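# Four arms unfold a folding crate and latch it

## Task

A folding crate starts out flat on the floor; erect it so every one of its four walls stands upright and each of its four corner latches is engaged.

## Robot and tools

Robots: four identical i2rt Big YAM arms named arm1, arm2, arm3 and arm4. Each has six revolute joints, a two-finger gripper and a wrist camera that sits on top of the hand looking toward the fingertips. Reach is about 1.0 m from the joint1 axis. Two fixed room cameras also exist: cam_high and cam_low.

Frames: every pose is in a single scene frame with its origin on the floor and +z up, lengths in metres. Arm feet (base_link, each facing along its own +x): arm1 at (-0.344, +0.564, 0.400), arm2 at (-0.347, -0.575, 0.384), arm3 at (+0.320, +0.573, 0.372), arm4 at (+0.356, -0.566, 0.334). So arm1/arm3 stand on the +y side and arm2/arm4 on the -y side, facing roughly toward the middle. The point called hand lies between the finger pads, roughly 1 cm short of the tips; the fingers point along the hand's +z and open along its y. Quaternions are written w, x, y, z.

Tool move: one action for any subset of arms. Arguments are arm1..arm4 (each an object for that arm only) plus optional cameras. An arm left out receives nothing new but may keep pushing toward an older target. Inside an arm's object:
- joints: absolute targets keyed by name. joint1_rad -2.879 to 2.879 (base yaw, positive counter-clockwise seen from above, 0 = along the foot's +x); joint2_rad 0 to 3.141 (shoulder, 0 = upper arm pointing back, positive raises it forward); joint3_rad 0 to 3.019 (elbow, 0 = folded, positive opens); joint4_rad -1.692 to 1.57 (hand pitch, positive tips fingers up); joint5_rad -1.57 to 1.57 (hand sideways, positive to the arm's right); joint6_rad -2.094 to 2.094 (hand roll, positive clockwise viewed from behind); gripper_m 0 to 0.093 (fingertip gap in metres, absolute). Radians for joints.
- target: a seven-number absolute hand pose [x, y, z, qw, qx, qy, qz] in the scene frame, same format as the result's hand line. The hand follows a straight line from its current hand_target toward it. When target is given, joints may only contain gripper_m.
- speed: top path speed in m/s, 0.002 to 0.5, default 0.25; rotation capped at twice that in rad/s. Only valid with target.
- min_time_s: 0.1 to 8 s, the shortest duration for that arm's joint moves; only with joints.
cameras: list drawn from arm1_cam_wrist..arm4_cam_wrist, cam_high, cam_low, or "all"; [] for none. Default is none for an action and all for an empty call. A move with no action returns full state for every arm, images and the scene number.

Behaviour: all motions in one call start together; hand paths in a call all finish together, paced by the slowest, and last between 0.5 and 10 s. Paths ignore obstacles and the other arms. Each control step the commanded pose is kept within 100 mm and 20 degrees of the measured one; expect a centimetre or more of final error, overshoot of speed near full stretch, and wide swings when joints move at different rates.

Tool wait: seconds 0 to 10, optional cameras; commands nothing, returns state. Tool zoom_image: camera name and region [x0, y0, x1, y1] in pixels (images 672x504, origin top-left, region at most 504 by 504); only cameras in the latest images. read_manual gives only licence text. finished_scene takes the current scene number and ends the scene irreversibly; the crate must stay assembled without help.

Reading results: the move line lists each arm sent a motion with done or its worst status. joint_status/hand_status values: done; off_target (resting short, maybe still pushing); time_out (arm joints then hold targets near where they stood and keep pushing; on_its_own names them; send the reported position to relax); not_followed (a safety check withheld the target; "joint command not followed" or "pose unreachable" in the text). on_its_own shows uncommanded activity, its "held at" being a target, not a reading. Arms under "as last shown" were not commanded and show "not commanded". hand_target is the pose the current joint targets give; loaded hands can rest short. Joint velocities in rad/s (gripper m/s), "within noise" when still. Torques in N m, positive toward larger angles, including gravity, with offsets and noise; values 3 and 4 wrap at ±28. Gripper: gripping a rigid part reads up to 0.005 narrower (sometimes 0.002 wider) than it; empty-closed reads 0.000 to 0.003; commanding about 0.005 below first contact gives full force (roughly 50 to 64 N per pad). Open well above the reading to release.

Errors: an unknown key invalidates a call; an out-of-range value is refused. After a refusal, or a stop during or blocking a call, later move/wait/finished_scene calls in the same reply are skipped.

Avoid: hard contact between arms (it can end the scene); closing a gripper on another arm's fingers; the self/arm-collision check may be late and lets grippers, fingers and wrist cameras collide. Arms don't stop on contact and keep pushing, which heats motors: MOTOR HOT appears at 85 °C, and at 100 °C an OVER-TEMPERATURE FAULT drops that arm for 30 to 60 s or more, with keys reading limit_stop_at_motor_heat (resend targets afterwards). Don't hold loads or stretch arms longer than needed. Don't slam, drop or release moving parts, and never let the crate fall far or strike fixed objects hard. Joints have gear play and weak wrists; the scene keeps running while you deliberate, holding the last command.

Each tool is called after "Call:" as name(argument=value, ...), one argument or row to a line, values as JSON.

## Session

Call:
move(
  cameras=["all"],
)

Scene clock: 0.00 s.
Joint torques (N m): no reading
Motor temperatures (°C): arm1=[27 28 28 28 23 23 25] | arm2=[24 25 23 25 28 27 25] | arm3=[26 24 27 24 26 24 27] | arm4=[25 26 26 31 26 25 27]
Heat: arm1: hottest joint2_rad 28 °C; arm2: hottest joint5_rad 28 °C; arm3: hottest joint3_rad 27 °C; arm4: hottest joint4_rad 31 °C.
Joint velocities: within noise
arm1.joint_positions: joint1_rad=-0.585 joint2_rad=+0.620 joint3_rad=+1.408 joint4_rad=-1.557 joint5_rad=+0.191 joint6_rad=-0.040 gripper_m=+0.09396
arm1.joint_status: not commanded
arm1.hand: x=-0.4494 y=+0.3976 z=+0.9080 quat_wxyz=(-0.135, -0.774, -0.490, +0.379) (m; scene frame)
arm1.hand_target: x=-0.4487 y=+0.3992 z=+0.9183 quat_wxyz=(-0.142, -0.770, -0.486, +0.388) (m; scene frame)
arm1.hand_status: not commanded
arm2.joint_positions: joint1_rad=+0.742 joint2_rad=+0.634 joint3_rad=+1.438 joint4_rad=-1.211 joint5_rad=-0.133 joint6_rad=-0.320 gripper_m=+0.09396
arm2.joint_status: not commanded
arm2.hand: x=-0.5071 y=-0.3840 z=+0.9710 quat_wxyz=(-0.284, +0.802, -0.229, -0.472) (m; scene frame)
arm2.hand_target: x=-0.5054 y=-0.3866 z=+0.9838 quat_wxyz=(-0.292, +0.795, -0.226, -0.481) (m; scene frame)
arm2.hand_status: not commanded
arm3.joint_positions: joint1_rad=+0.368 joint2_rad=+0.623 joint3_rad=+1.401 joint4_rad=-1.238 joint5_rad=-0.070 joint6_rad=+0.635 gripper_m=+0.09396
arm3.joint_status: not commanded
arm3.hand: x=+0.3681 y=+0.3300 z=+0.9365 quat_wxyz=(-0.499, -0.717, -0.455, +0.173) (m; scene frame)
arm3.hand_target: x=+0.3677 y=+0.3328 z=+0.9460 quat_wxyz=(-0.508, -0.712, -0.452, +0.176) (m; scene frame)
arm3.hand_status: not commanded
arm4.joint_positions: joint1_rad=+0.790 joint2_rad=+0.548 joint3_rad=+1.366 joint4_rad=-1.267 joint5_rad=+0.241 joint6_rad=-0.097 gripper_m=+0.09396
arm4.joint_status: not commanded
arm4.hand: x=+0.1989 y=-0.4149 z=+0.8936 quat_wxyz=(-0.270, +0.802, -0.260, -0.465) (m; scene frame)
arm4.hand_target: x=+0.2019 y=-0.4169 z=+0.9028 quat_wxyz=(-0.272, +0.796, -0.260, -0.474) (m; scene frame)
arm4.hand_status: not commanded
pictures: arm1_cam_wrist, arm2_cam_wrist, arm3_cam_wrist, arm4_cam_wrist, cam_high, cam_low

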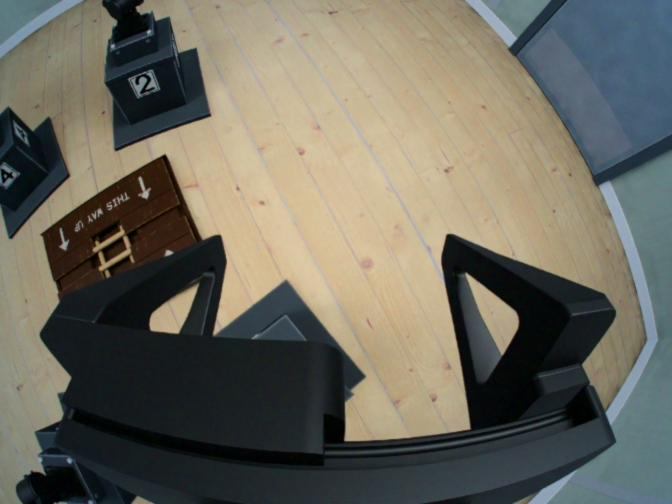

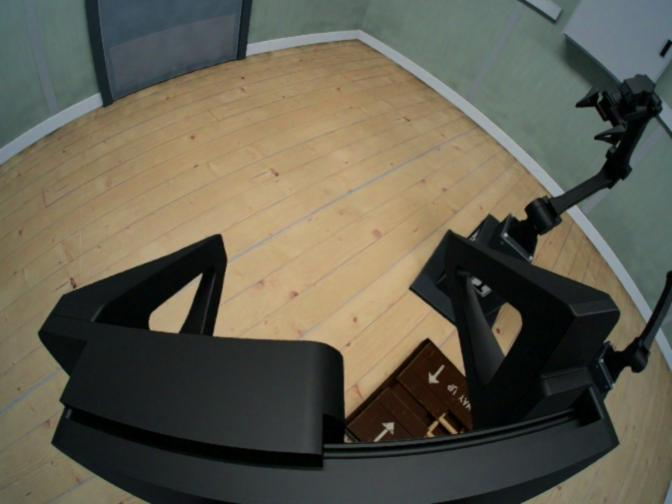

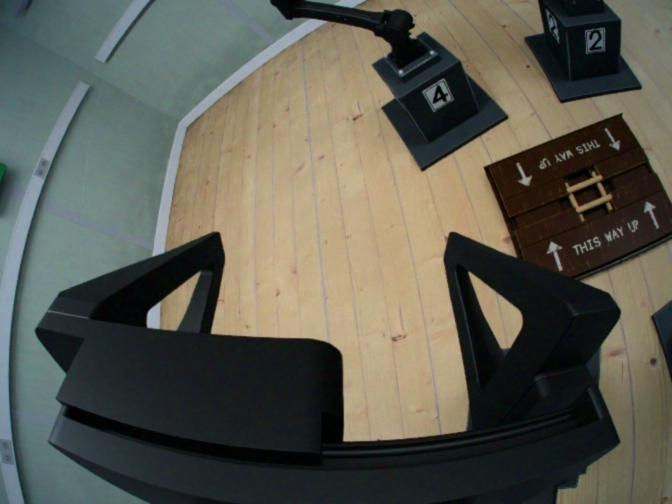

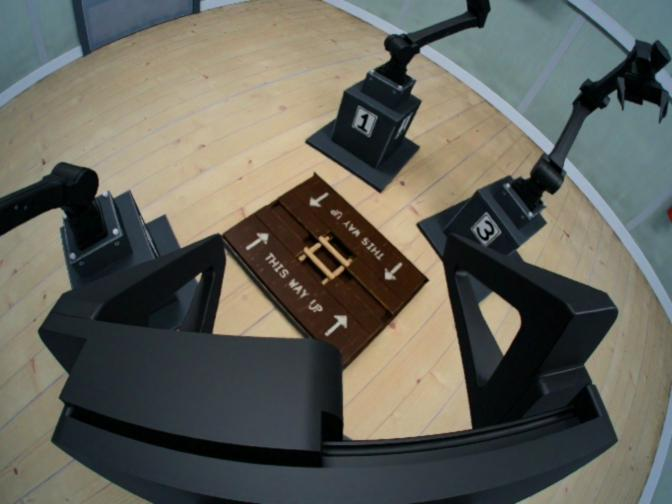

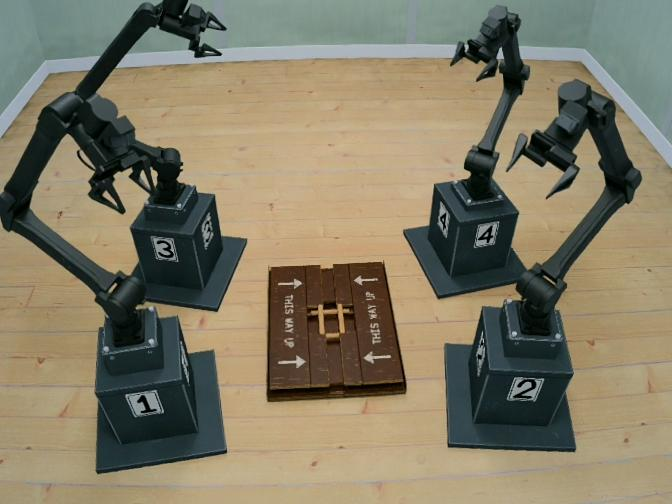

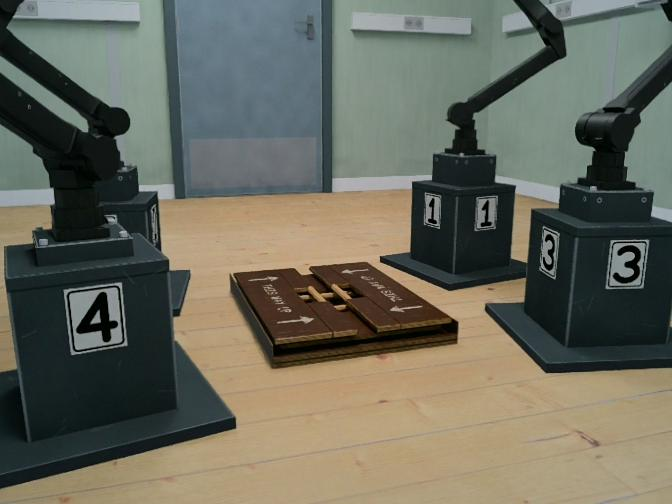

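Call:
zoom_image(
  camera="cam_high",
  region=[250, 250, 425, 415],
)

Call:
zoom_image(
  camera="cam_low",
  region=[215, 250, 475, 380],
)

Call:
zoom_image(
  camera="arm4_cam_wrist",
  region=[210, 160, 440, 380],
)

Call:
zoom_image(
  camera="arm3_cam_wrist",
  region=[472, 100, 672, 300],
)

Scaled by 2.880 from the camera's 672x504 image, which has a finer 960x720 frame.

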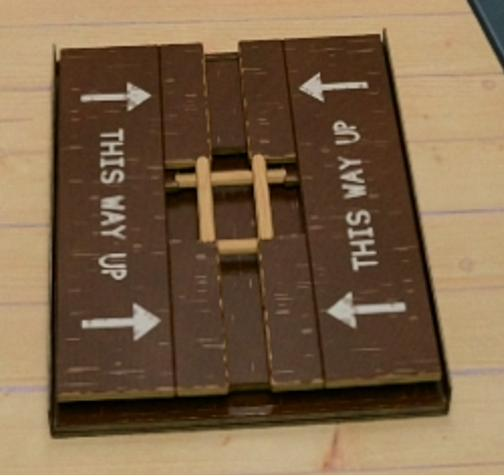

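Scaled by 1.938 from the camera's 672x504 image, which has a finer 960x720 frame.

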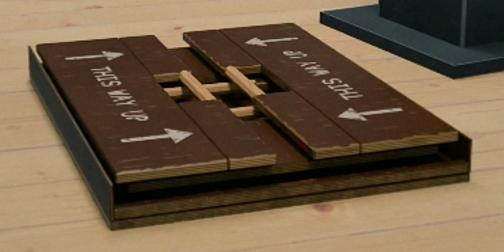

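Scaled by 2.191 from the camera's 672x504 image, which has a finer 960x720 frame.

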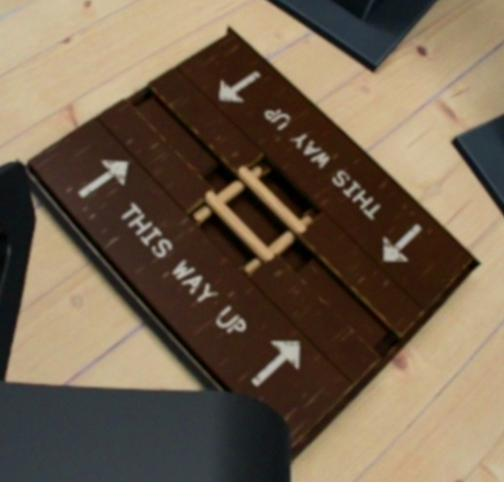

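Scaled by 2.520 from the camera's 672x504 image, which has a finer 960x720 frame.

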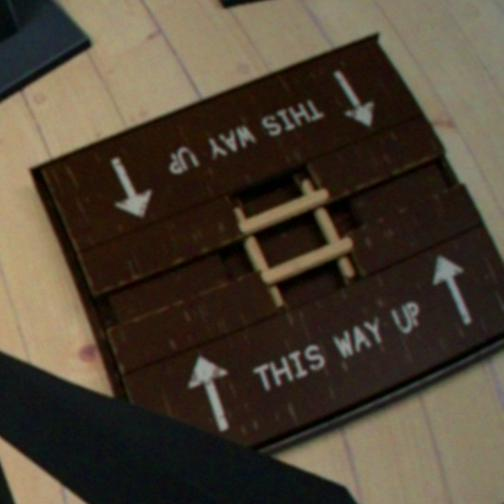

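Call:
move(
  arm3={"target": [0.03, 0.05, 0.42, 0.157, 0.823, 0.475, -0.271], "speed": 0.4},
  arm1={"target": [-0.30, 0.22, 0.36, 0.256, 0.545, 0.778, -0.180], "speed": 0.4},
  cameras=["arm3_cam_wrist", "arm1_cam_wrist", "cam_high", "cam_low"],
)

Scene clock: 30.83 s.
Joint torques (N m): arm1=[1.14 -7.88 6.31 2.06 -0.05 0] | arm2=[-0.09 1.26 7.8 1.83 -0.04 -0.01] | arm3=[-1.49 -12.4 9.55 2.18 0.23 -0.05] | arm4=[1.73 3.31 10.07 1.85 -0.04 0.11]
Motor temperatures (°C): arm1=[27 28 30 28 23 23 25] | arm2=[24 25 24 25 28 27 25] | arm3=[26 24 30 24 26 23 27] | arm4=[25 26 29 31 26 25 27]
Heat: arm1: hottest joint3_rad 30 °C; arm2: hottest joint5_rad 28 °C; arm3: hottest joint3_rad 30 °C; arm4: hottest joint4_rad 31 °C.
move: arm1 off_target; arm3 off_target
Joint velocities: within noise
arm1.joint_positions: joint1_rad=-0.156 joint2_rad=+1.479 joint3_rad=+0.278 joint4_rad=+0.193 joint5_rad=-0.182 joint6_rad=-0.239 gripper_m=+0.09396
arm1.joint_status: not commanded
arm1.hand: x=-0.3041 y=+0.2416 z=+0.3518 quat_wxyz=(-0.241, -0.559, -0.776, +0.164) (m; scene frame)
arm1.hand_target: x=-0.2996 y=+0.2235 z=+0.3592 quat_wxyz=(-0.252, -0.546, -0.779, +0.177) (m; scene frame)
arm1.hand_status: off_target (0.023 m and 3.0 deg from the pose sent, 0.595 m and 50.3 deg at the start; pose on its path clipped on 4 of 94 steps)
arm2, arm4: as last shown
arm3.joint_positions: joint1_rad=-0.279 joint2_rad=+1.720 joint3_rad=+1.012 joint4_rad=-0.265 joint5_rad=+0.008 joint6_rad=+0.033 gripper_m=+0.09396
arm3.joint_status: not commanded
arm3.hand: x=+0.0457 y=+0.0683 z=+0.4119 quat_wxyz=(-0.152, -0.830, -0.475, +0.251) (m; scene frame)
arm3.hand_target: x=+0.0299 y=+0.0538 z=+0.4166 quat_wxyz=(-0.156, -0.826, -0.472, +0.265) (m; scene frame)
arm3.hand_status: off_target (0.026 m and 2.5 deg from the pose sent, 0.678 m and 42.9 deg at the start)
pictures: arm1_cam_wrist, arm3_cam_wrist, cam_high, cam_low

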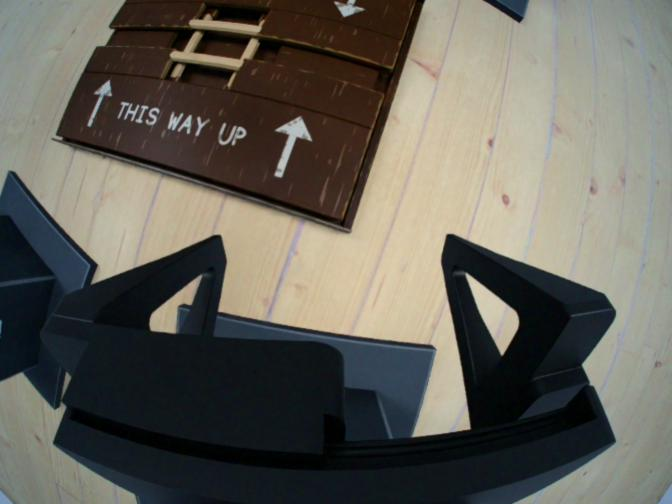

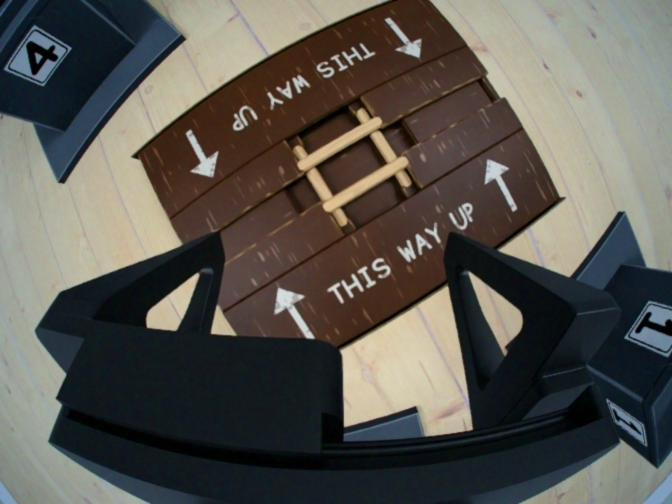

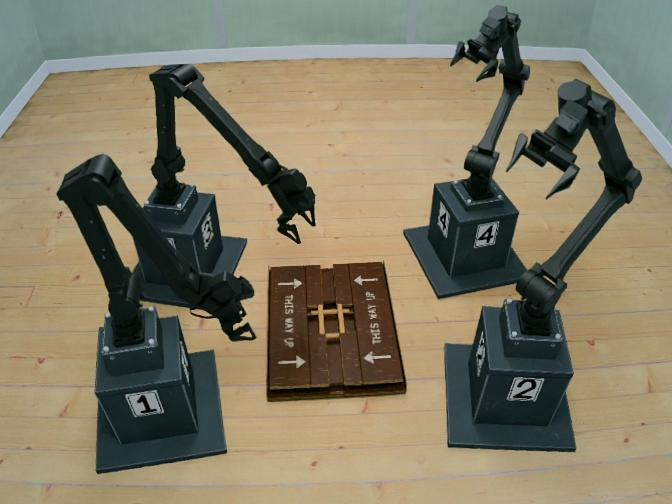

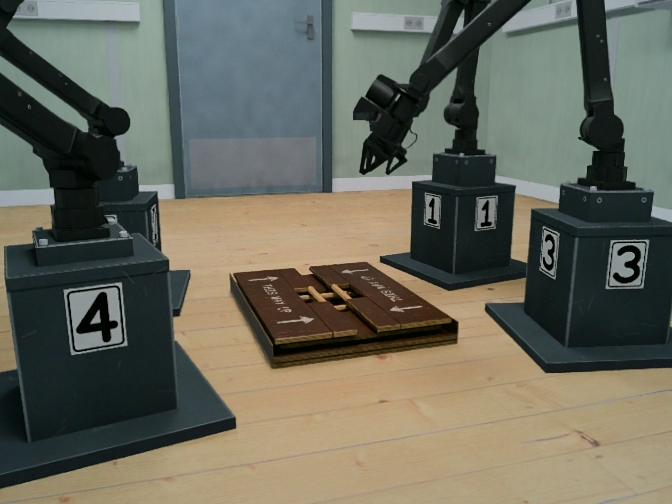

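Call:
zoom_image(
  camera="arm3_cam_wrist",
  region=[260, 80, 450, 250],
)

Call:
zoom_image(
  camera="arm1_cam_wrist",
  region=[40, 0, 440, 240],
)

Scaled by 2.653 from the camera's 672x504 image, which has a finer 960x720 frame.

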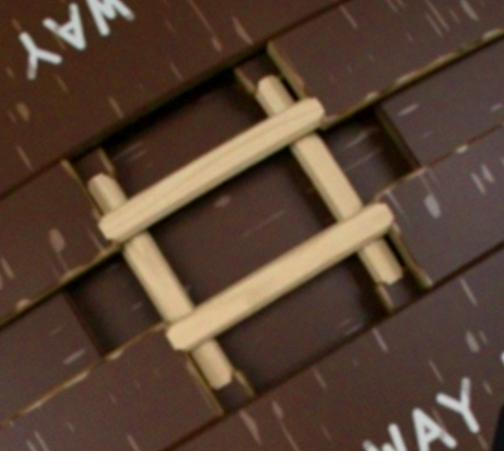

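Scaled by 1.260 from the camera's 672x504 image, which has a finer 960x720 frame.

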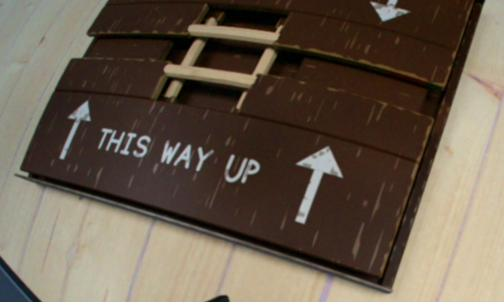

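Call:
move(
  arm3={"target": [0.005, 0.005, 0.19, -0.127, 0.9646, 0.0302, -0.2293], "speed": 0.3, "joints": {"gripper_m": 0.062}},
  arm2={"target": [-0.22, -0.17, 0.38, 0.229, -0.030, 0.9646, -0.127], "speed": 0.4, "joints": {"gripper_m": 0.062}},
  cameras=["arm3_cam_wrist", "arm2_cam_wrist", "cam_high"],
)

Scene clock: 86.63 s.
Joint torques (N m): arm1=[0.5 -8.06 6.13 2.45 -0.02 -0.02] | arm2=[-0.38 -15.15 7.3 -0.49 0.25 0.09] | arm3=[0.44 -18.37 8.18 -0.32 0.68 0.19] | arm4=[1.73 3.31 10.09 1.87 -0.04 0.11]
Motor temperatures (°C): arm1=[27 28 31 28 23 23 25] | arm2=[24 25 26 25 28 26 25] | arm3=[26 26 32 24 26 23 27] | arm4=[25 26 31 31 26 25 27]
Heat: arm1: hottest joint3_rad 31 °C; arm2: hottest joint5_rad 28 °C; arm3: hottest joint3_rad 32 °C; arm4: hottest joint3_rad 31 °C.
move: arm2 off_target; arm3 off_target
Joint velocities: within noise
arm1, arm4: as last shown
arm2.joint_positions: joint1_rad=+0.034 joint2_rad=+1.820 joint3_rad=+1.035 joint4_rad=-1.016 joint5_rad=+0.482 joint6_rad=+1.432 gripper_m=+0.06213
arm2.joint_status: all done
arm2.hand: x=-0.2250 y=-0.1866 z=+0.3730 quat_wxyz=(-0.222, +0.045, -0.964, +0.139) (m; scene frame)
arm2.hand_target: x=-0.2233 y=-0.1732 z=+0.3794 quat_wxyz=(-0.223, +0.037, -0.966, +0.129) (m; scene frame)
arm2.hand_status: off_target (0.019 m and 2.3 deg from the pose sent, 0.691 m and 151.0 deg at the start)
arm3.joint_positions: joint1_rad=-0.167 joint2_rad=+2.480 joint3_rad=+1.753 joint4_rad=-0.892 joint5_rad=+0.528 joint6_rad=+1.135 gripper_m=+0.06213
arm3.joint_status: all done
arm3.hand: x=+0.0014 y=+0.0157 z=+0.2024 quat_wxyz=(+0.125, -0.965, -0.032, +0.229) (m; scene frame)
arm3.hand_target: x=+0.0056 y=+0.0071 z=+0.1909 quat_wxyz=(+0.127, -0.964, -0.034, +0.230) (m; scene frame)
arm3.hand_status: off_target (0.017 m and 0.3 deg from the pose sent, 0.234 m and 63.0 deg at the start)
pictures: arm2_cam_wrist, arm3_cam_wrist, cam_high

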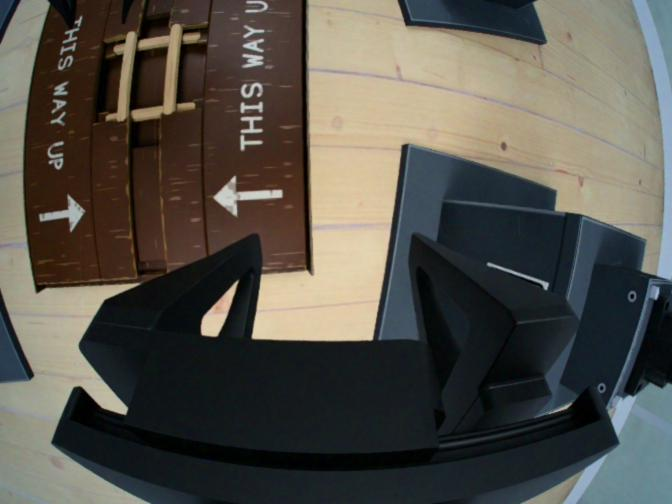

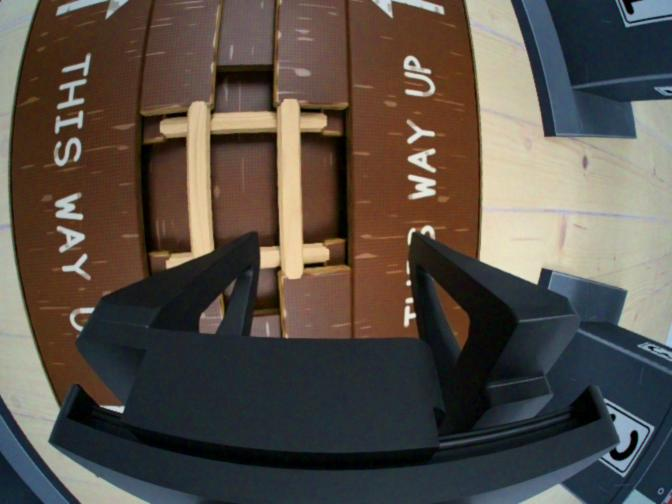

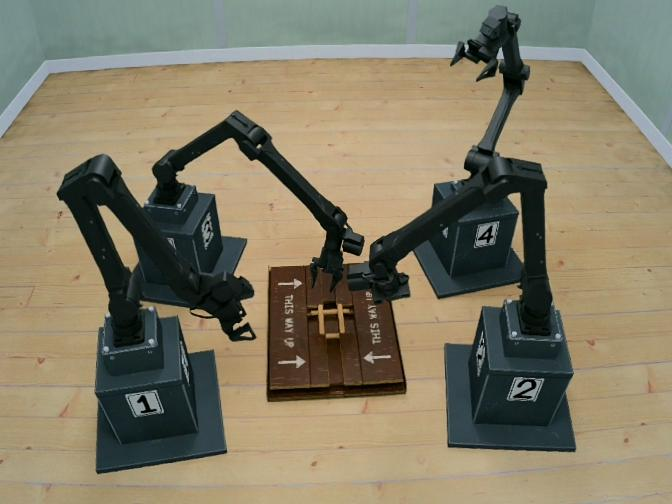

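Call:
move(
  arm3={"target": [0.010, -0.002, 0.110, -0.127, 0.9646, 0.0302, -0.2293], "speed": 0.25},
  cameras=["arm3_cam_wrist"],
)

Scene clock: 94.33 s.
Joint torques (N m): arm1=[1.08 -7.36 6.08 2.39 -0.06 -0.01] | arm2=[-0.26 -15.21 7.31 -0.46 0.25 0.1] | arm3=[0.44 -19.78 7.38 0.14 0.54 0.18] | arm4=[1.73 3.31 10.09 1.87 -0.04 0.11]
Motor temperatures (°C): arm1=[27 28 31 28 23 23 25] | arm2=[24 25 26 25 28 26 25] | arm3=[26 26 32 24 26 23 27] | arm4=[25 26 31 31 26 25 27]
Heat: arm1: hottest joint3_rad 31 °C; arm2: hottest joint5_rad 28 °C; arm3: hottest joint3_rad 32 °C; arm4: hottest joint3_rad 31 °C.
move: arm3 off_target
Joint velocities: within noise
arm1, arm4: as last shown
arm2.joint_positions: joint1_rad=+0.037 joint2_rad=+1.820 joint3_rad=+1.035 joint4_rad=-1.016 joint5_rad=+0.482 joint6_rad=+1.432 gripper_m=+0.06213
arm2.joint_status: not commanded
arm2.hand: x=-0.2261 y=-0.1862 z=+0.3730 quat_wxyz=(-0.223, +0.046, -0.964, +0.139) (m; scene frame)
arm2.hand_target: x=-0.2245 y=-0.1728 z=+0.3794 quat_wxyz=(-0.223, +0.039, -0.966, +0.129) (m; scene frame)
arm2.hand_status: not commanded
arm3.joint_positions: joint1_rad=-0.147 joint2_rad=+2.667 joint3_rad=+1.868 joint4_rad=-0.848 joint5_rad=+0.528 joint6_rad=+1.156 gripper_m=+0.06213
arm3.joint_status: not commanded
arm3.hand: x=+0.0120 y=+0.0074 z=+0.1164 quat_wxyz=(+0.133, -0.964, -0.035, +0.226) (m; scene frame)
arm3.hand_target: x=+0.0154 y=-0.0036 z=+0.1105 quat_wxyz=(+0.126, -0.964, -0.034, +0.230) (m; scene frame)
arm3.hand_status: off_target (0.012 m and 1.0 deg from the pose sent, 0.094 m and 0.3 deg at the start)
pictures: arm3_cam_wrist

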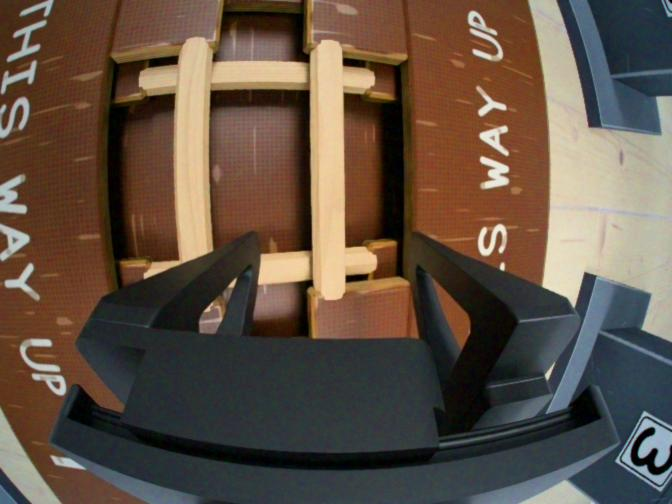

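Call:
move(
  arm3={"target": [-0.008, 0.004, 0.068, -0.127, 0.9646, 0.0302, -0.2293], "speed": 0.15, "joints": {"gripper_m": 0.05}},
  cameras=["arm3_cam_wrist"],
)

Scene clock: 102.93 s.
Joint torques (N m): arm1=[0.67 -6.95 6.13 2.45 -0.08 0] | arm2=[-0.21 -15.15 7.3 -0.46 0.25 0.1] | arm3=[-1.2 -19.84 7.32 0.36 0.62 -0.03] | arm4=[1.73 3.31 10.07 1.87 -0.04 0.11]
Motor temperatures (°C): arm1=[27 28 32 28 23 23 25] | arm2=[24 25 26 25 28 26 25] | arm3=[26 26 32 24 26 23 27] | arm4=[25 26 31 31 26 25 27]
Heat: arm1: hottest joint3_rad 32 °C; arm2: hottest joint5_rad 28 °C; arm3: hottest joint3_rad 32 °C; arm4: hottest joint3_rad 31 °C.
move: arm3 off_target
Joint velocities: within noise
arm1, arm2, arm4: as last shown
arm3.joint_positions: joint1_rad=-0.172 joint2_rad=+2.751 joint3_rad=+1.929 joint4_rad=-0.810 joint5_rad=+0.529 joint6_rad=+1.142 gripper_m=+0.05012
arm3.joint_status: all done
arm3.hand: x=-0.0039 y=+0.0104 z=+0.0788 quat_wxyz=(+0.131, -0.965, -0.028, +0.227) (m; scene frame)
arm3.hand_target: x=-0.0124 y=+0.0086 z=+0.0675 quat_wxyz=(+0.129, -0.965, -0.027, +0.229) (m; scene frame)
arm3.hand_status: off_target (0.013 m and 0.6 deg from the pose sent, 0.052 m and 1.0 deg at the start)
pictures: arm3_cam_wrist

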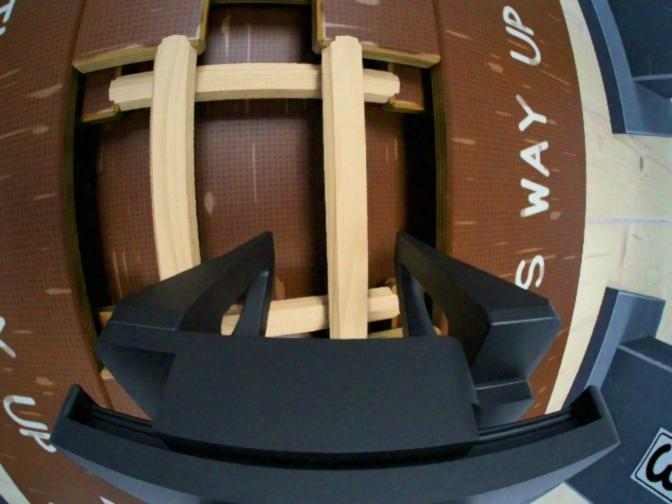

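Call:
move(
  arm3={"target": [-0.013, 0.012, 0.053, -0.127, 0.9646, 0.0302, -0.2293], "speed": 0.1},
  cameras=["arm3_cam_wrist"],
)

Call:
zoom_image(
  camera="arm3_cam_wrist",
  region=[220, 180, 460, 360],
)

Scene clock: 108.63 s.
Joint torques (N m): arm1=[0.5 -7.59 6.22 2.3 -0.05 -0.05] | arm2=[-0.26 -15.15 7.31 -0.47 0.25 0.1] | arm3=[-2.02 -19.19 6.82 0.61 0.59 0] | arm4=[1.67 3.31 10.07 1.85 -0.04 0.11]
Motor temperatures (°C): arm1=[27 28 32 28 23 23 25] | arm2=[24 25 26 25 28 26 25] | arm3=[26 26 32 24 26 23 27] | arm4=[25 26 31 31 26 25 27]
Heat: arm1: hottest joint3_rad 32 °C; arm2: hottest joint5_rad 28 °C; arm3: hottest joint3_rad 32 °C; arm4: hottest joint3_rad 31 °C.
move: arm3 off_target
Joint velocities: within noise
arm1, arm2, arm4: as last shown
arm3.joint_positions: joint1_rad=-0.172 joint2_rad=+2.763 joint3_rad=+1.929 joint4_rad=-0.781 joint5_rad=+0.529 joint6_rad=+1.130 gripper_m=+0.05012
arm3.joint_status: not commanded
arm3.hand: x=-0.0043 y=+0.0092 z=+0.0708 quat_wxyz=(+0.125, -0.965, -0.032, +0.230) (m; scene frame)
arm3.hand_target: x=-0.0121 y=+0.0120 z=+0.0544 quat_wxyz=(+0.126, -0.965, -0.030, +0.230) (m; scene frame)
arm3.hand_status: off_target (0.020 m and 0.3 deg from the pose sent, 0.027 m and 0.6 deg at the start)
pictures: arm3_cam_wrist

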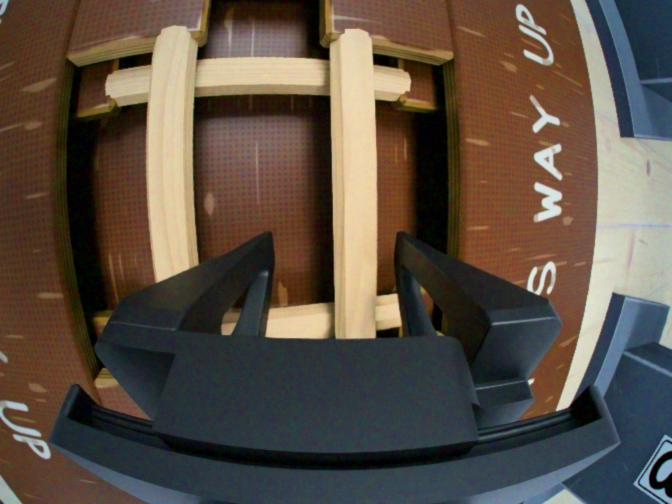

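Scaled by 2.100 from the camera's 672x504 image, which has a finer 960x720 frame.

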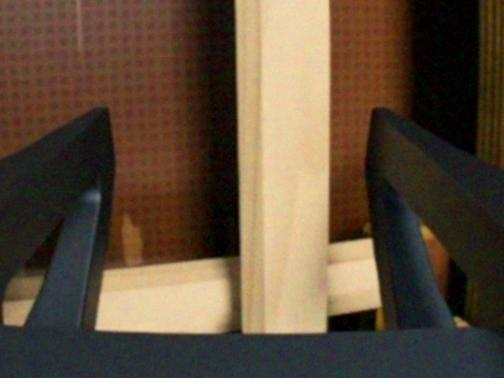

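Call:
move(
  arm3={"target": [-0.016, 0.022, 0.042, -0.127, 0.9646, 0.0302, -0.2293], "speed": 0.1},
  cameras=["arm3_cam_wrist"],
)

Call:
zoom_image(
  camera="arm3_cam_wrist",
  region=[220, 180, 460, 360],
)

Scene clock: 111.60 s.
Joint torques (N m): arm1=[0.97 -7.77 6.12 2.43 -0.04 0.01] | arm2=[-0.21 -15.15 7.3 -0.46 0.25 0.1] | arm3=[-1.73 -19.08 5.23 0.76 0.58 -0.04] | arm4=[1.73 3.31 10.07 1.85 -0.04 0.11]
Motor temperatures (°C): arm1=[27 28 32 28 23 23 24] | arm2=[24 25 26 25 28 26 25] | arm3=[26 27 32 24 26 23 27] | arm4=[25 26 31 31 26 25 27]
Heat: arm1: hottest joint3_rad 32 °C; arm2: hottest joint5_rad 28 °C; arm3: hottest joint3_rad 32 °C; arm4: hottest joint3_rad 31 °C.
move: arm3 off_target
Joint velocities: within noise
arm1, arm2, arm4: as last shown
arm3.joint_positions: joint1_rad=-0.185 joint2_rad=+2.771 joint3_rad=+1.929 joint4_rad=-0.745 joint5_rad=+0.529 joint6_rad=+1.118 gripper_m=+0.05012
arm3.joint_status: not commanded
arm3.hand: x=-0.0139 y=+0.0095 z=+0.0657 quat_wxyz=(+0.116, -0.965, -0.027, +0.233) (m; scene frame)
arm3.hand_target: x=-0.0159 y=+0.0234 z=+0.0430 quat_wxyz=(+0.127, -0.965, -0.030, +0.229) (m; scene frame)
arm3.hand_status: off_target (0.027 m and 1.4 deg from the pose sent, 0.034 m and 0.3 deg at the start)
pictures: arm3_cam_wrist

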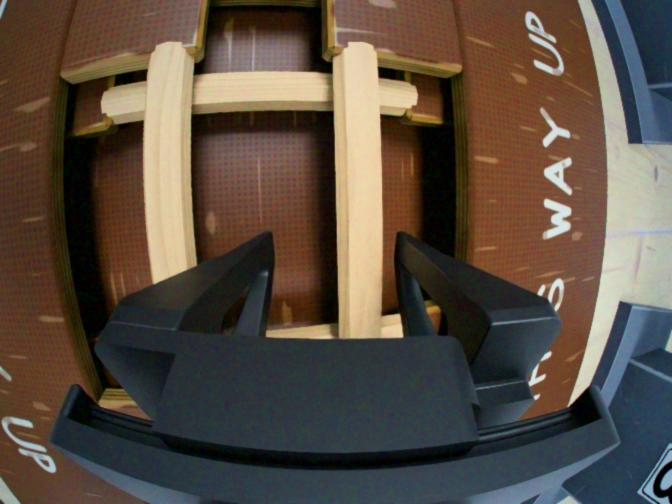

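Scaled by 2.100 from the camera's 672x504 image, which has a finer 960x720 frame.

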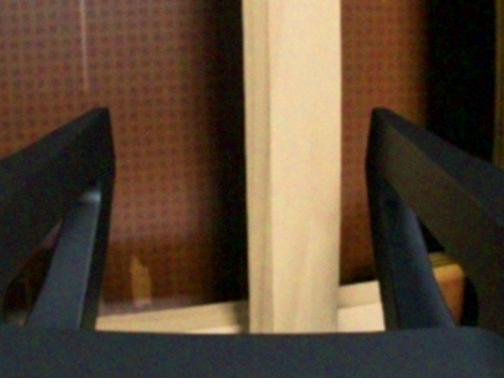

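Call:
move(
  arm3={"joints": {"gripper_m": 0.012}},
  cameras=["arm3_cam_wrist"],
)

Call:
zoom_image(
  camera="arm3_cam_wrist",
  region=[220, 180, 460, 360],
)

Scene clock: 114.47 s.
Joint torques (N m): arm1=[0.5 -7.18 6.17 2.54 -0.06 -0.03] | arm2=[-0.26 -15.15 7.31 -0.46 0.25 0.1] | arm3=[-1.55 -19.14 5.5 1.81 0.09 0.14] | arm4=[1.73 3.31 10.09 1.85 -0.04 0.11]
Motor temperatures (°C): arm1=[27 28 32 28 23 23 24] | arm2=[24 25 26 25 28 26 25] | arm3=[26 27 32 24 26 23 27] | arm4=[25 26 31 31 26 25 27]
Heat: arm1: hottest joint3_rad 32 °C; arm2: hottest joint5_rad 28 °C; arm3: hottest joint3_rad 32 °C; arm4: hottest joint3_rad 31 °C.
move: arm3 off_target
Joint velocities: within noise
arm1, arm2, arm4: as last shown
arm3.joint_positions: joint1_rad=-0.185 joint2_rad=+2.771 joint3_rad=+1.924 joint4_rad=-0.773 joint5_rad=+0.551 joint6_rad=+1.101 gripper_m=+0.01641
arm3.joint_status: gripper_m off_target (ended at +0.01644, target +0.01200)
arm3.hand: x=-0.0135 y=+0.0185 z=+0.0667 quat_wxyz=(+0.136, -0.962, -0.040, +0.235) (m; scene frame)
arm3.hand_target: x=-0.0160 y=+0.0237 z=+0.0435 quat_wxyz=(+0.128, -0.964, -0.030, +0.232) (m; scene frame)
arm3.hand_status: not commanded
pictures: arm3_cam_wrist

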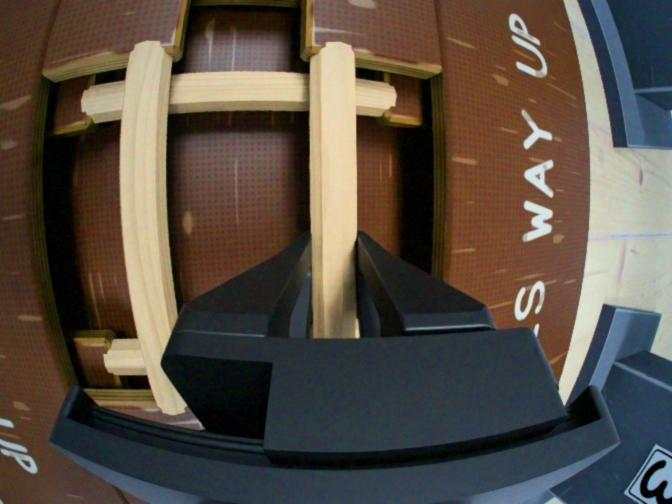

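Scaled by 2.100 from the camera's 672x504 image, which has a finer 960x720 frame.

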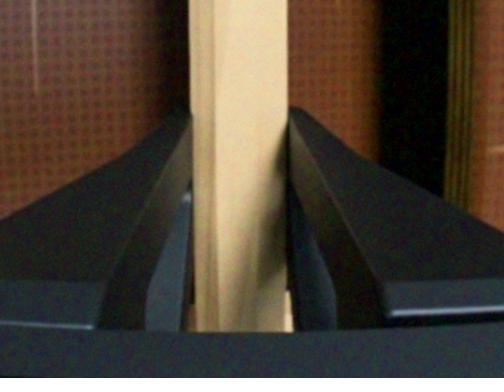

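Call:
move(
  arm3={"target": [-0.0135, 0.0232, 0.112, -0.0255, 0.9726, 0.0061, -0.2312], "speed": 0.15},
  cameras=["arm3_cam_wrist", "cam_low", "cam_high"],
)

Scene clock: 132.37 s.
Joint torques (N m): arm1=[0.5 -7.88 6.12 2.26 -0.08 0.02] | arm2=[-0.32 -15.15 7.28 -0.47 0.25 0.1] | arm3=[-0.97 -22.71 2.85 0.92 0.08 0.25] | arm4=[1.73 3.31 10.07 1.87 -0.04 0.11]
Motor temperatures (°C): arm1=[27 28 32 28 23 23 24] | arm2=[24 26 26 25 27 26 25] | arm3=[26 28 31 24 26 23 28] | arm4=[25 26 31 31 26 25 26]
Heat: arm1: hottest joint3_rad 32 °C; arm2: hottest joint5_rad 27 °C; arm3: hottest joint3_rad 31 °C; arm4: hottest joint3_rad 31 °C.
move: arm3 done
Joint velocities: within noise
arm1, arm2: as last shown
arm3.joint_positions: joint1_rad=-0.212 joint2_rad=+2.595 joint3_rad=+1.651 joint4_rad=-0.474 joint5_rad=+0.451 joint6_rad=+1.076 gripper_m=+0.01641
arm3.joint_status: not commanded
arm3.hand: x=-0.0135 y=+0.0224 z=+0.1029 quat_wxyz=(+0.032, -0.972, -0.016, +0.232) (m; scene frame)
arm3.hand_target: x=-0.0130 y=+0.0231 z=+0.1107 quat_wxyz=(+0.025, -0.973, -0.006, +0.229) (m; scene frame)
arm3.hand_status: done (0.009 m and 1.3 deg from the pose sent, 0.046 m and 13.3 deg at the start)
arm4.joint_positions: joint1_rad=+0.790 joint2_rad=+0.548 joint3_rad=+1.366 joint4_rad=-1.267 joint5_rad=+0.241 joint6_rad=-0.097 gripper_m=+0.09396
arm4.joint_status: not commanded
arm4.hand: x=+0.1989 y=-0.4149 z=+0.8936 quat_wxyz=(-0.270, +0.802, -0.260, -0.465) (m; scene frame)
arm4.hand_target: x=+0.2019 y=-0.4169 z=+0.9028 quat_wxyz=(-0.272, +0.796, -0.260, -0.474) (m; scene frame)
arm4.hand_status: not commanded
pictures: arm3_cam_wrist, cam_high, cam_low

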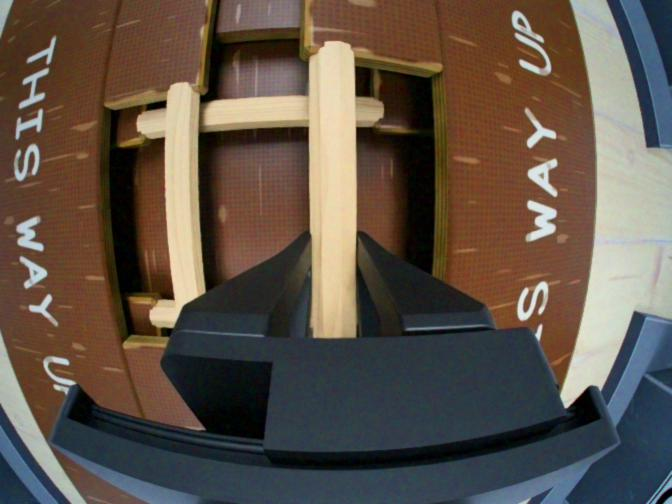

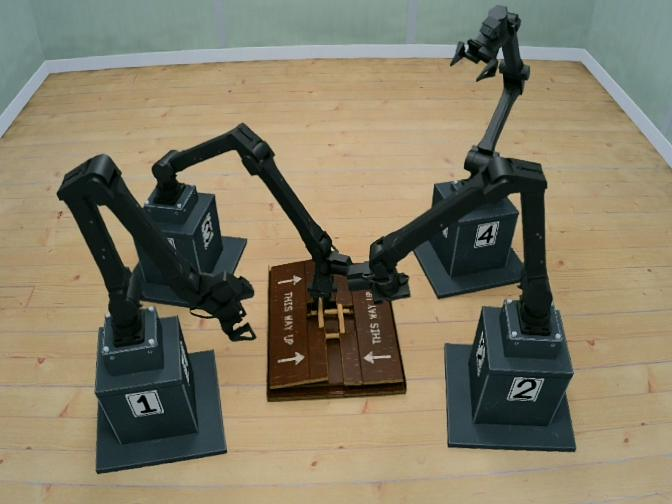

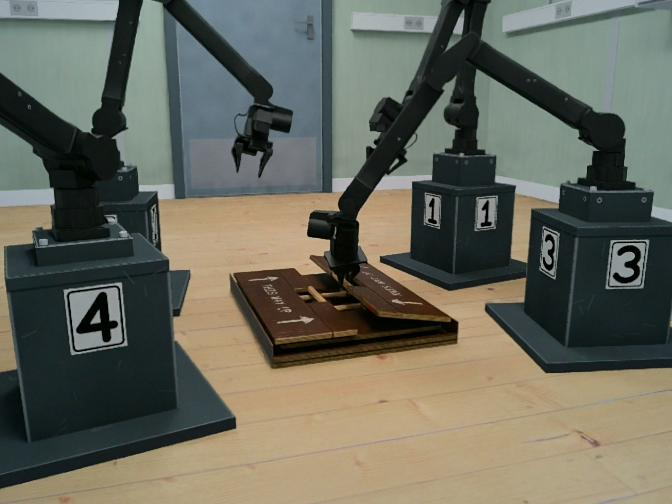

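Call:
move(
  arm3={"target": [-0.0135, 0.05, 0.17, 0.1101, 0.9667, -0.0262, -0.2298], "speed": 0.15},
  cameras=[],
)

Call:
move(
  arm3={"target": [-0.0135, 0.095, 0.217, 0.2436, 0.9419, -0.0579, -0.2239], "speed": 0.15},
  cameras=["arm3_cam_wrist", "cam_low", "cam_high"],
)

Scene clock: 138.90 s.
Joint torques (N m): arm1=[0.67 -8.06 6.13 2.39 -0.05 0] | arm2=[-0.26 -15.15 7.3 -0.46 0.25 0.1] | arm3=[-0.91 -20.72 2.09 0.88 0.27 0.17] | arm4=[1.73 3.31 10.07 1.85 -0.04 0.11]
Motor temperatures (°C): arm1=[27 28 32 28 23 23 24] | arm2=[24 26 26 25 27 26 25] | arm3=[26 29 30 24 26 23 28] | arm4=[25 26 31 31 26 25 26]
Heat: arm1: hottest joint3_rad 32 °C; arm2: hottest joint5_rad 27 °C; arm3: hottest joint3_rad 30 °C; arm4: hottest joint3_rad 31 °C.
move: arm3 off_target
Joint velocities: within noise
arm1.joint_positions: joint1_rad=-0.156 joint2_rad=+1.479 joint3_rad=+0.278 joint4_rad=+0.193 joint5_rad=-0.182 joint6_rad=-0.239 gripper_m=+0.09396
arm1.joint_status: not commanded
arm1.hand: x=-0.3041 y=+0.2416 z=+0.3518 quat_wxyz=(-0.241, -0.559, -0.776, +0.164) (m; scene frame)
arm1.hand_target: x=-0.2996 y=+0.2235 z=+0.3592 quat_wxyz=(-0.252, -0.546, -0.779, +0.177) (m; scene frame)
arm1.hand_status: not commanded
arm2, arm4: as last shown
arm3.joint_positions: joint1_rad=-0.261 joint2_rad=+2.380 joint3_rad=+1.311 joint4_rad=-0.078 joint5_rad=+0.315 joint6_rad=+1.061 gripper_m=+0.01641
arm3.joint_status: not commanded
arm3.hand: x=-0.0138 y=+0.0430 z=+0.1600 quat_wxyz=(-0.110, -0.966, +0.017, +0.232) (m; scene frame)
arm3.hand_target: x=-0.0126 y=+0.0492 z=+0.1690 quat_wxyz=(-0.111, -0.967, +0.026, +0.229) (m; scene frame)
arm3.hand_status: off_target (0.012 m and 1.1 deg from the pose sent, 0.073 m and 17.0 deg at the start)
pictures: none
No camera images: "cameras" was empty.

Scene clock: 140.53 s.
Joint torques (N m): arm1=[0.62 -7.47 6.17 2.39 -0.03 0.02] | arm2=[-0.26 -15.09 7.3 -0.46 0.26 0.1] | arm3=[-0.38 -18.43 1.13 1.24 0.27 0.18] | arm4=[1.67 3.31 10.07 1.87 -0.04 0.11]
Motor temperatures (°C): arm1=[27 28 32 28 23 23 24] | arm2=[24 26 26 25 27 26 25] | arm3=[26 29 30 24 26 23 28] | arm4=[25 26 31 31 26 25 26]
Heat: arm1: hottest joint3_rad 32 °C; arm2: hottest joint5_rad 27 °C; arm3: hottest joint3_rad 30 °C; arm4: hottest joint3_rad 31 °C.
move: arm3 off_target
Joint velocities: within noise
arm1, arm2, arm4: as last shown
arm3.joint_positions: joint1_rad=-0.340 joint2_rad=+2.222 joint3_rad=+1.012 joint4_rad=+0.313 joint5_rad=+0.152 joint6_rad=+1.059 gripper_m=+0.01636
arm3.joint_status: not commanded
arm3.hand: x=-0.0153 y=+0.0834 z=+0.2113 quat_wxyz=(-0.247, -0.941, +0.046, +0.228) (m; scene frame)
arm3.hand_target: x=-0.0133 y=+0.0933 z=+0.2176 quat_wxyz=(-0.245, -0.941, +0.057, +0.224) (m; scene frame)
arm3.hand_status: off_target (0.013 m and 1.5 deg from the pose sent, 0.077 m and 16.2 deg at the start)
pictures: arm3_cam_wrist, cam_high, cam_low

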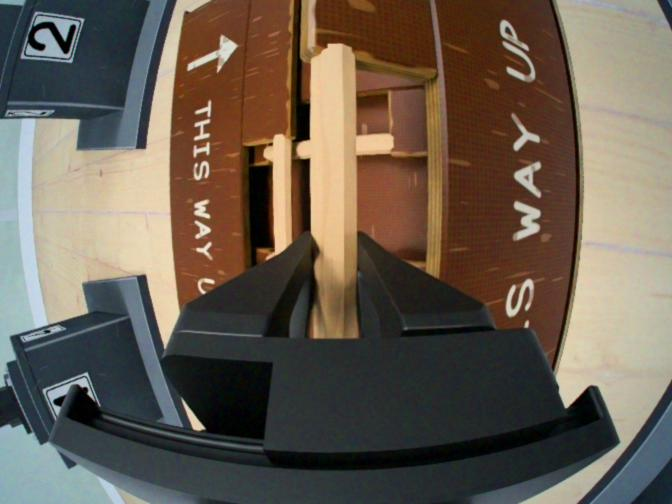

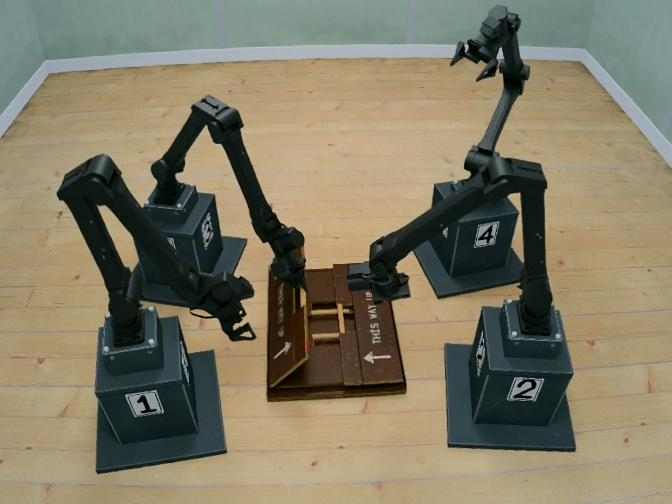

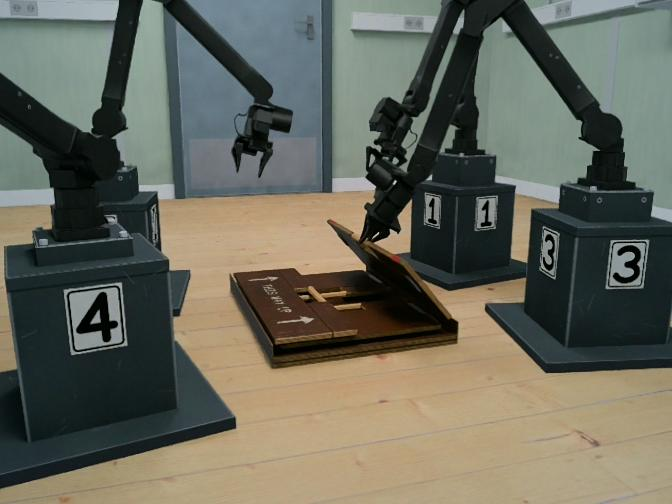

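Call:
move(
  arm3={"target": [-0.0135, 0.156, 0.247, 0.3723, 0.8989, -0.0885, -0.2137], "speed": 0.15},
  arm2={"target": [-0.083, -0.022, 0.152, 0.229, -0.030, 0.9646, -0.127], "speed": 0.3, "joints": {"gripper_m": 0.05}},
  cameras=["arm3_cam_wrist", "arm2_cam_wrist", "cam_low"],
)

Scene clock: 144.13 s.
Joint torques (N m): arm1=[0.79 -7.71 6.11 2.43 -0.02 -0.05] | arm2=[-0.26 -23.3 6.79 -0.24 0.59 -0.11] | arm3=[-1.67 -15.68 -0.38 2 0.2 0.15] | arm4=[1.73 3.31 10.07 1.87 -0.04 0.11]
Motor temperatures (°C): arm1=[27 28 32 28 23 23 24] | arm2=[24 26 26 25 27 26 25] | arm3=[26 29 30 24 26 23 28] | arm4=[25 26 31 31 26 25 26]
Heat: arm1: hottest joint3_rad 32 °C; arm2: hottest joint5_rad 27 °C; arm3: hottest joint3_rad 30 °C; arm4: hottest joint3_rad 31 °C.
move: arm2 off_target; arm3 off_target
Joint velocities: within noise
arm1, arm4: as last shown
arm2.joint_positions: joint1_rad=-0.166 joint2_rad=+2.565 joint3_rad=+1.682 joint4_rad=-0.815 joint5_rad=+0.515 joint6_rad=+1.243 gripper_m=+0.05013
arm2.joint_status: all done
arm2.hand: x=-0.0887 y=-0.0374 z=+0.1455 quat_wxyz=(-0.223, +0.028, -0.965, +0.137) (m; scene frame)
arm2.hand_target: x=-0.0831 y=-0.0264 z=+0.1506 quat_wxyz=(-0.227, +0.029, -0.965, +0.131) (m; scene frame)
arm2.hand_status: off_target (0.018 m and 1.4 deg from the pose sent, 0.310 m and 2.4 deg at the start)
arm3.joint_positions: joint1_rad=-0.463 joint2_rad=+2.170 joint3_rad=+0.765 joint4_rad=+0.740 joint5_rad=-0.054 joint6_rad=+1.084 gripper_m=+0.01633
arm3.joint_status: not commanded
arm3.hand: x=-0.0173 y=+0.1402 z=+0.2457 quat_wxyz=(-0.378, -0.896, +0.075, +0.219) (m; scene frame)
arm3.hand_target: x=-0.0138 y=+0.1534 z=+0.2481 quat_wxyz=(-0.374, -0.898, +0.088, +0.215) (m; scene frame)
arm3.hand_status: off_target (0.016 m and 1.8 deg from the pose sent, 0.081 m and 16.0 deg at the start)
pictures: arm2_cam_wrist, arm3_cam_wrist, cam_low

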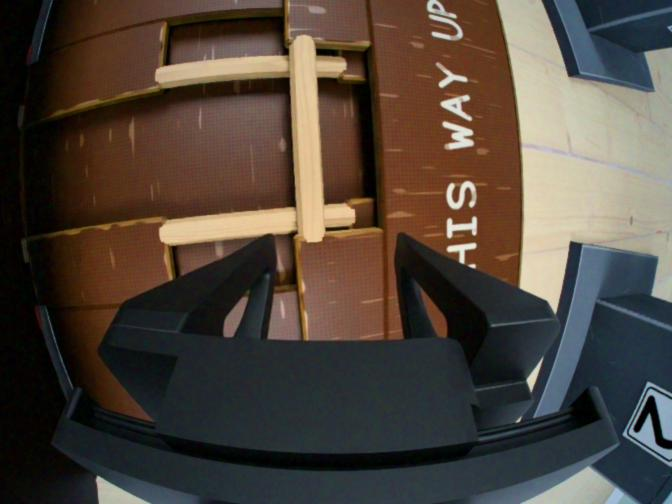

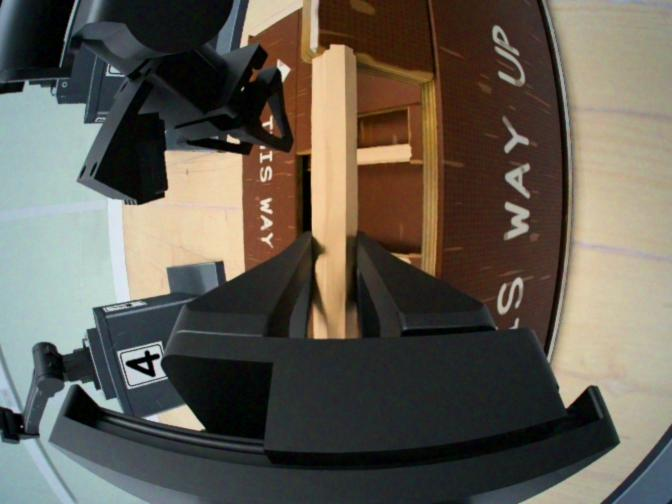

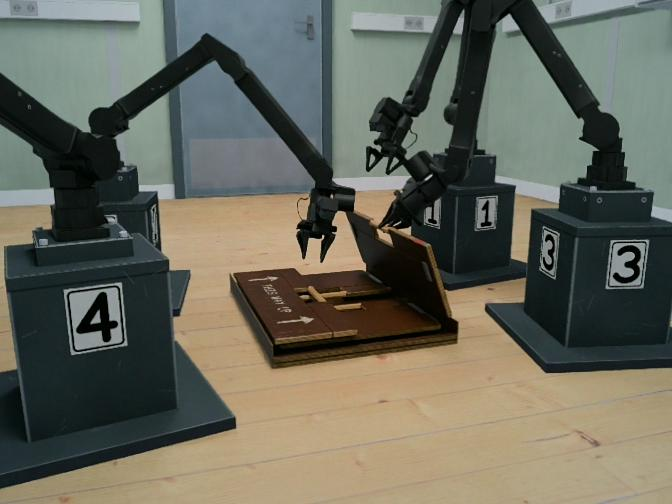

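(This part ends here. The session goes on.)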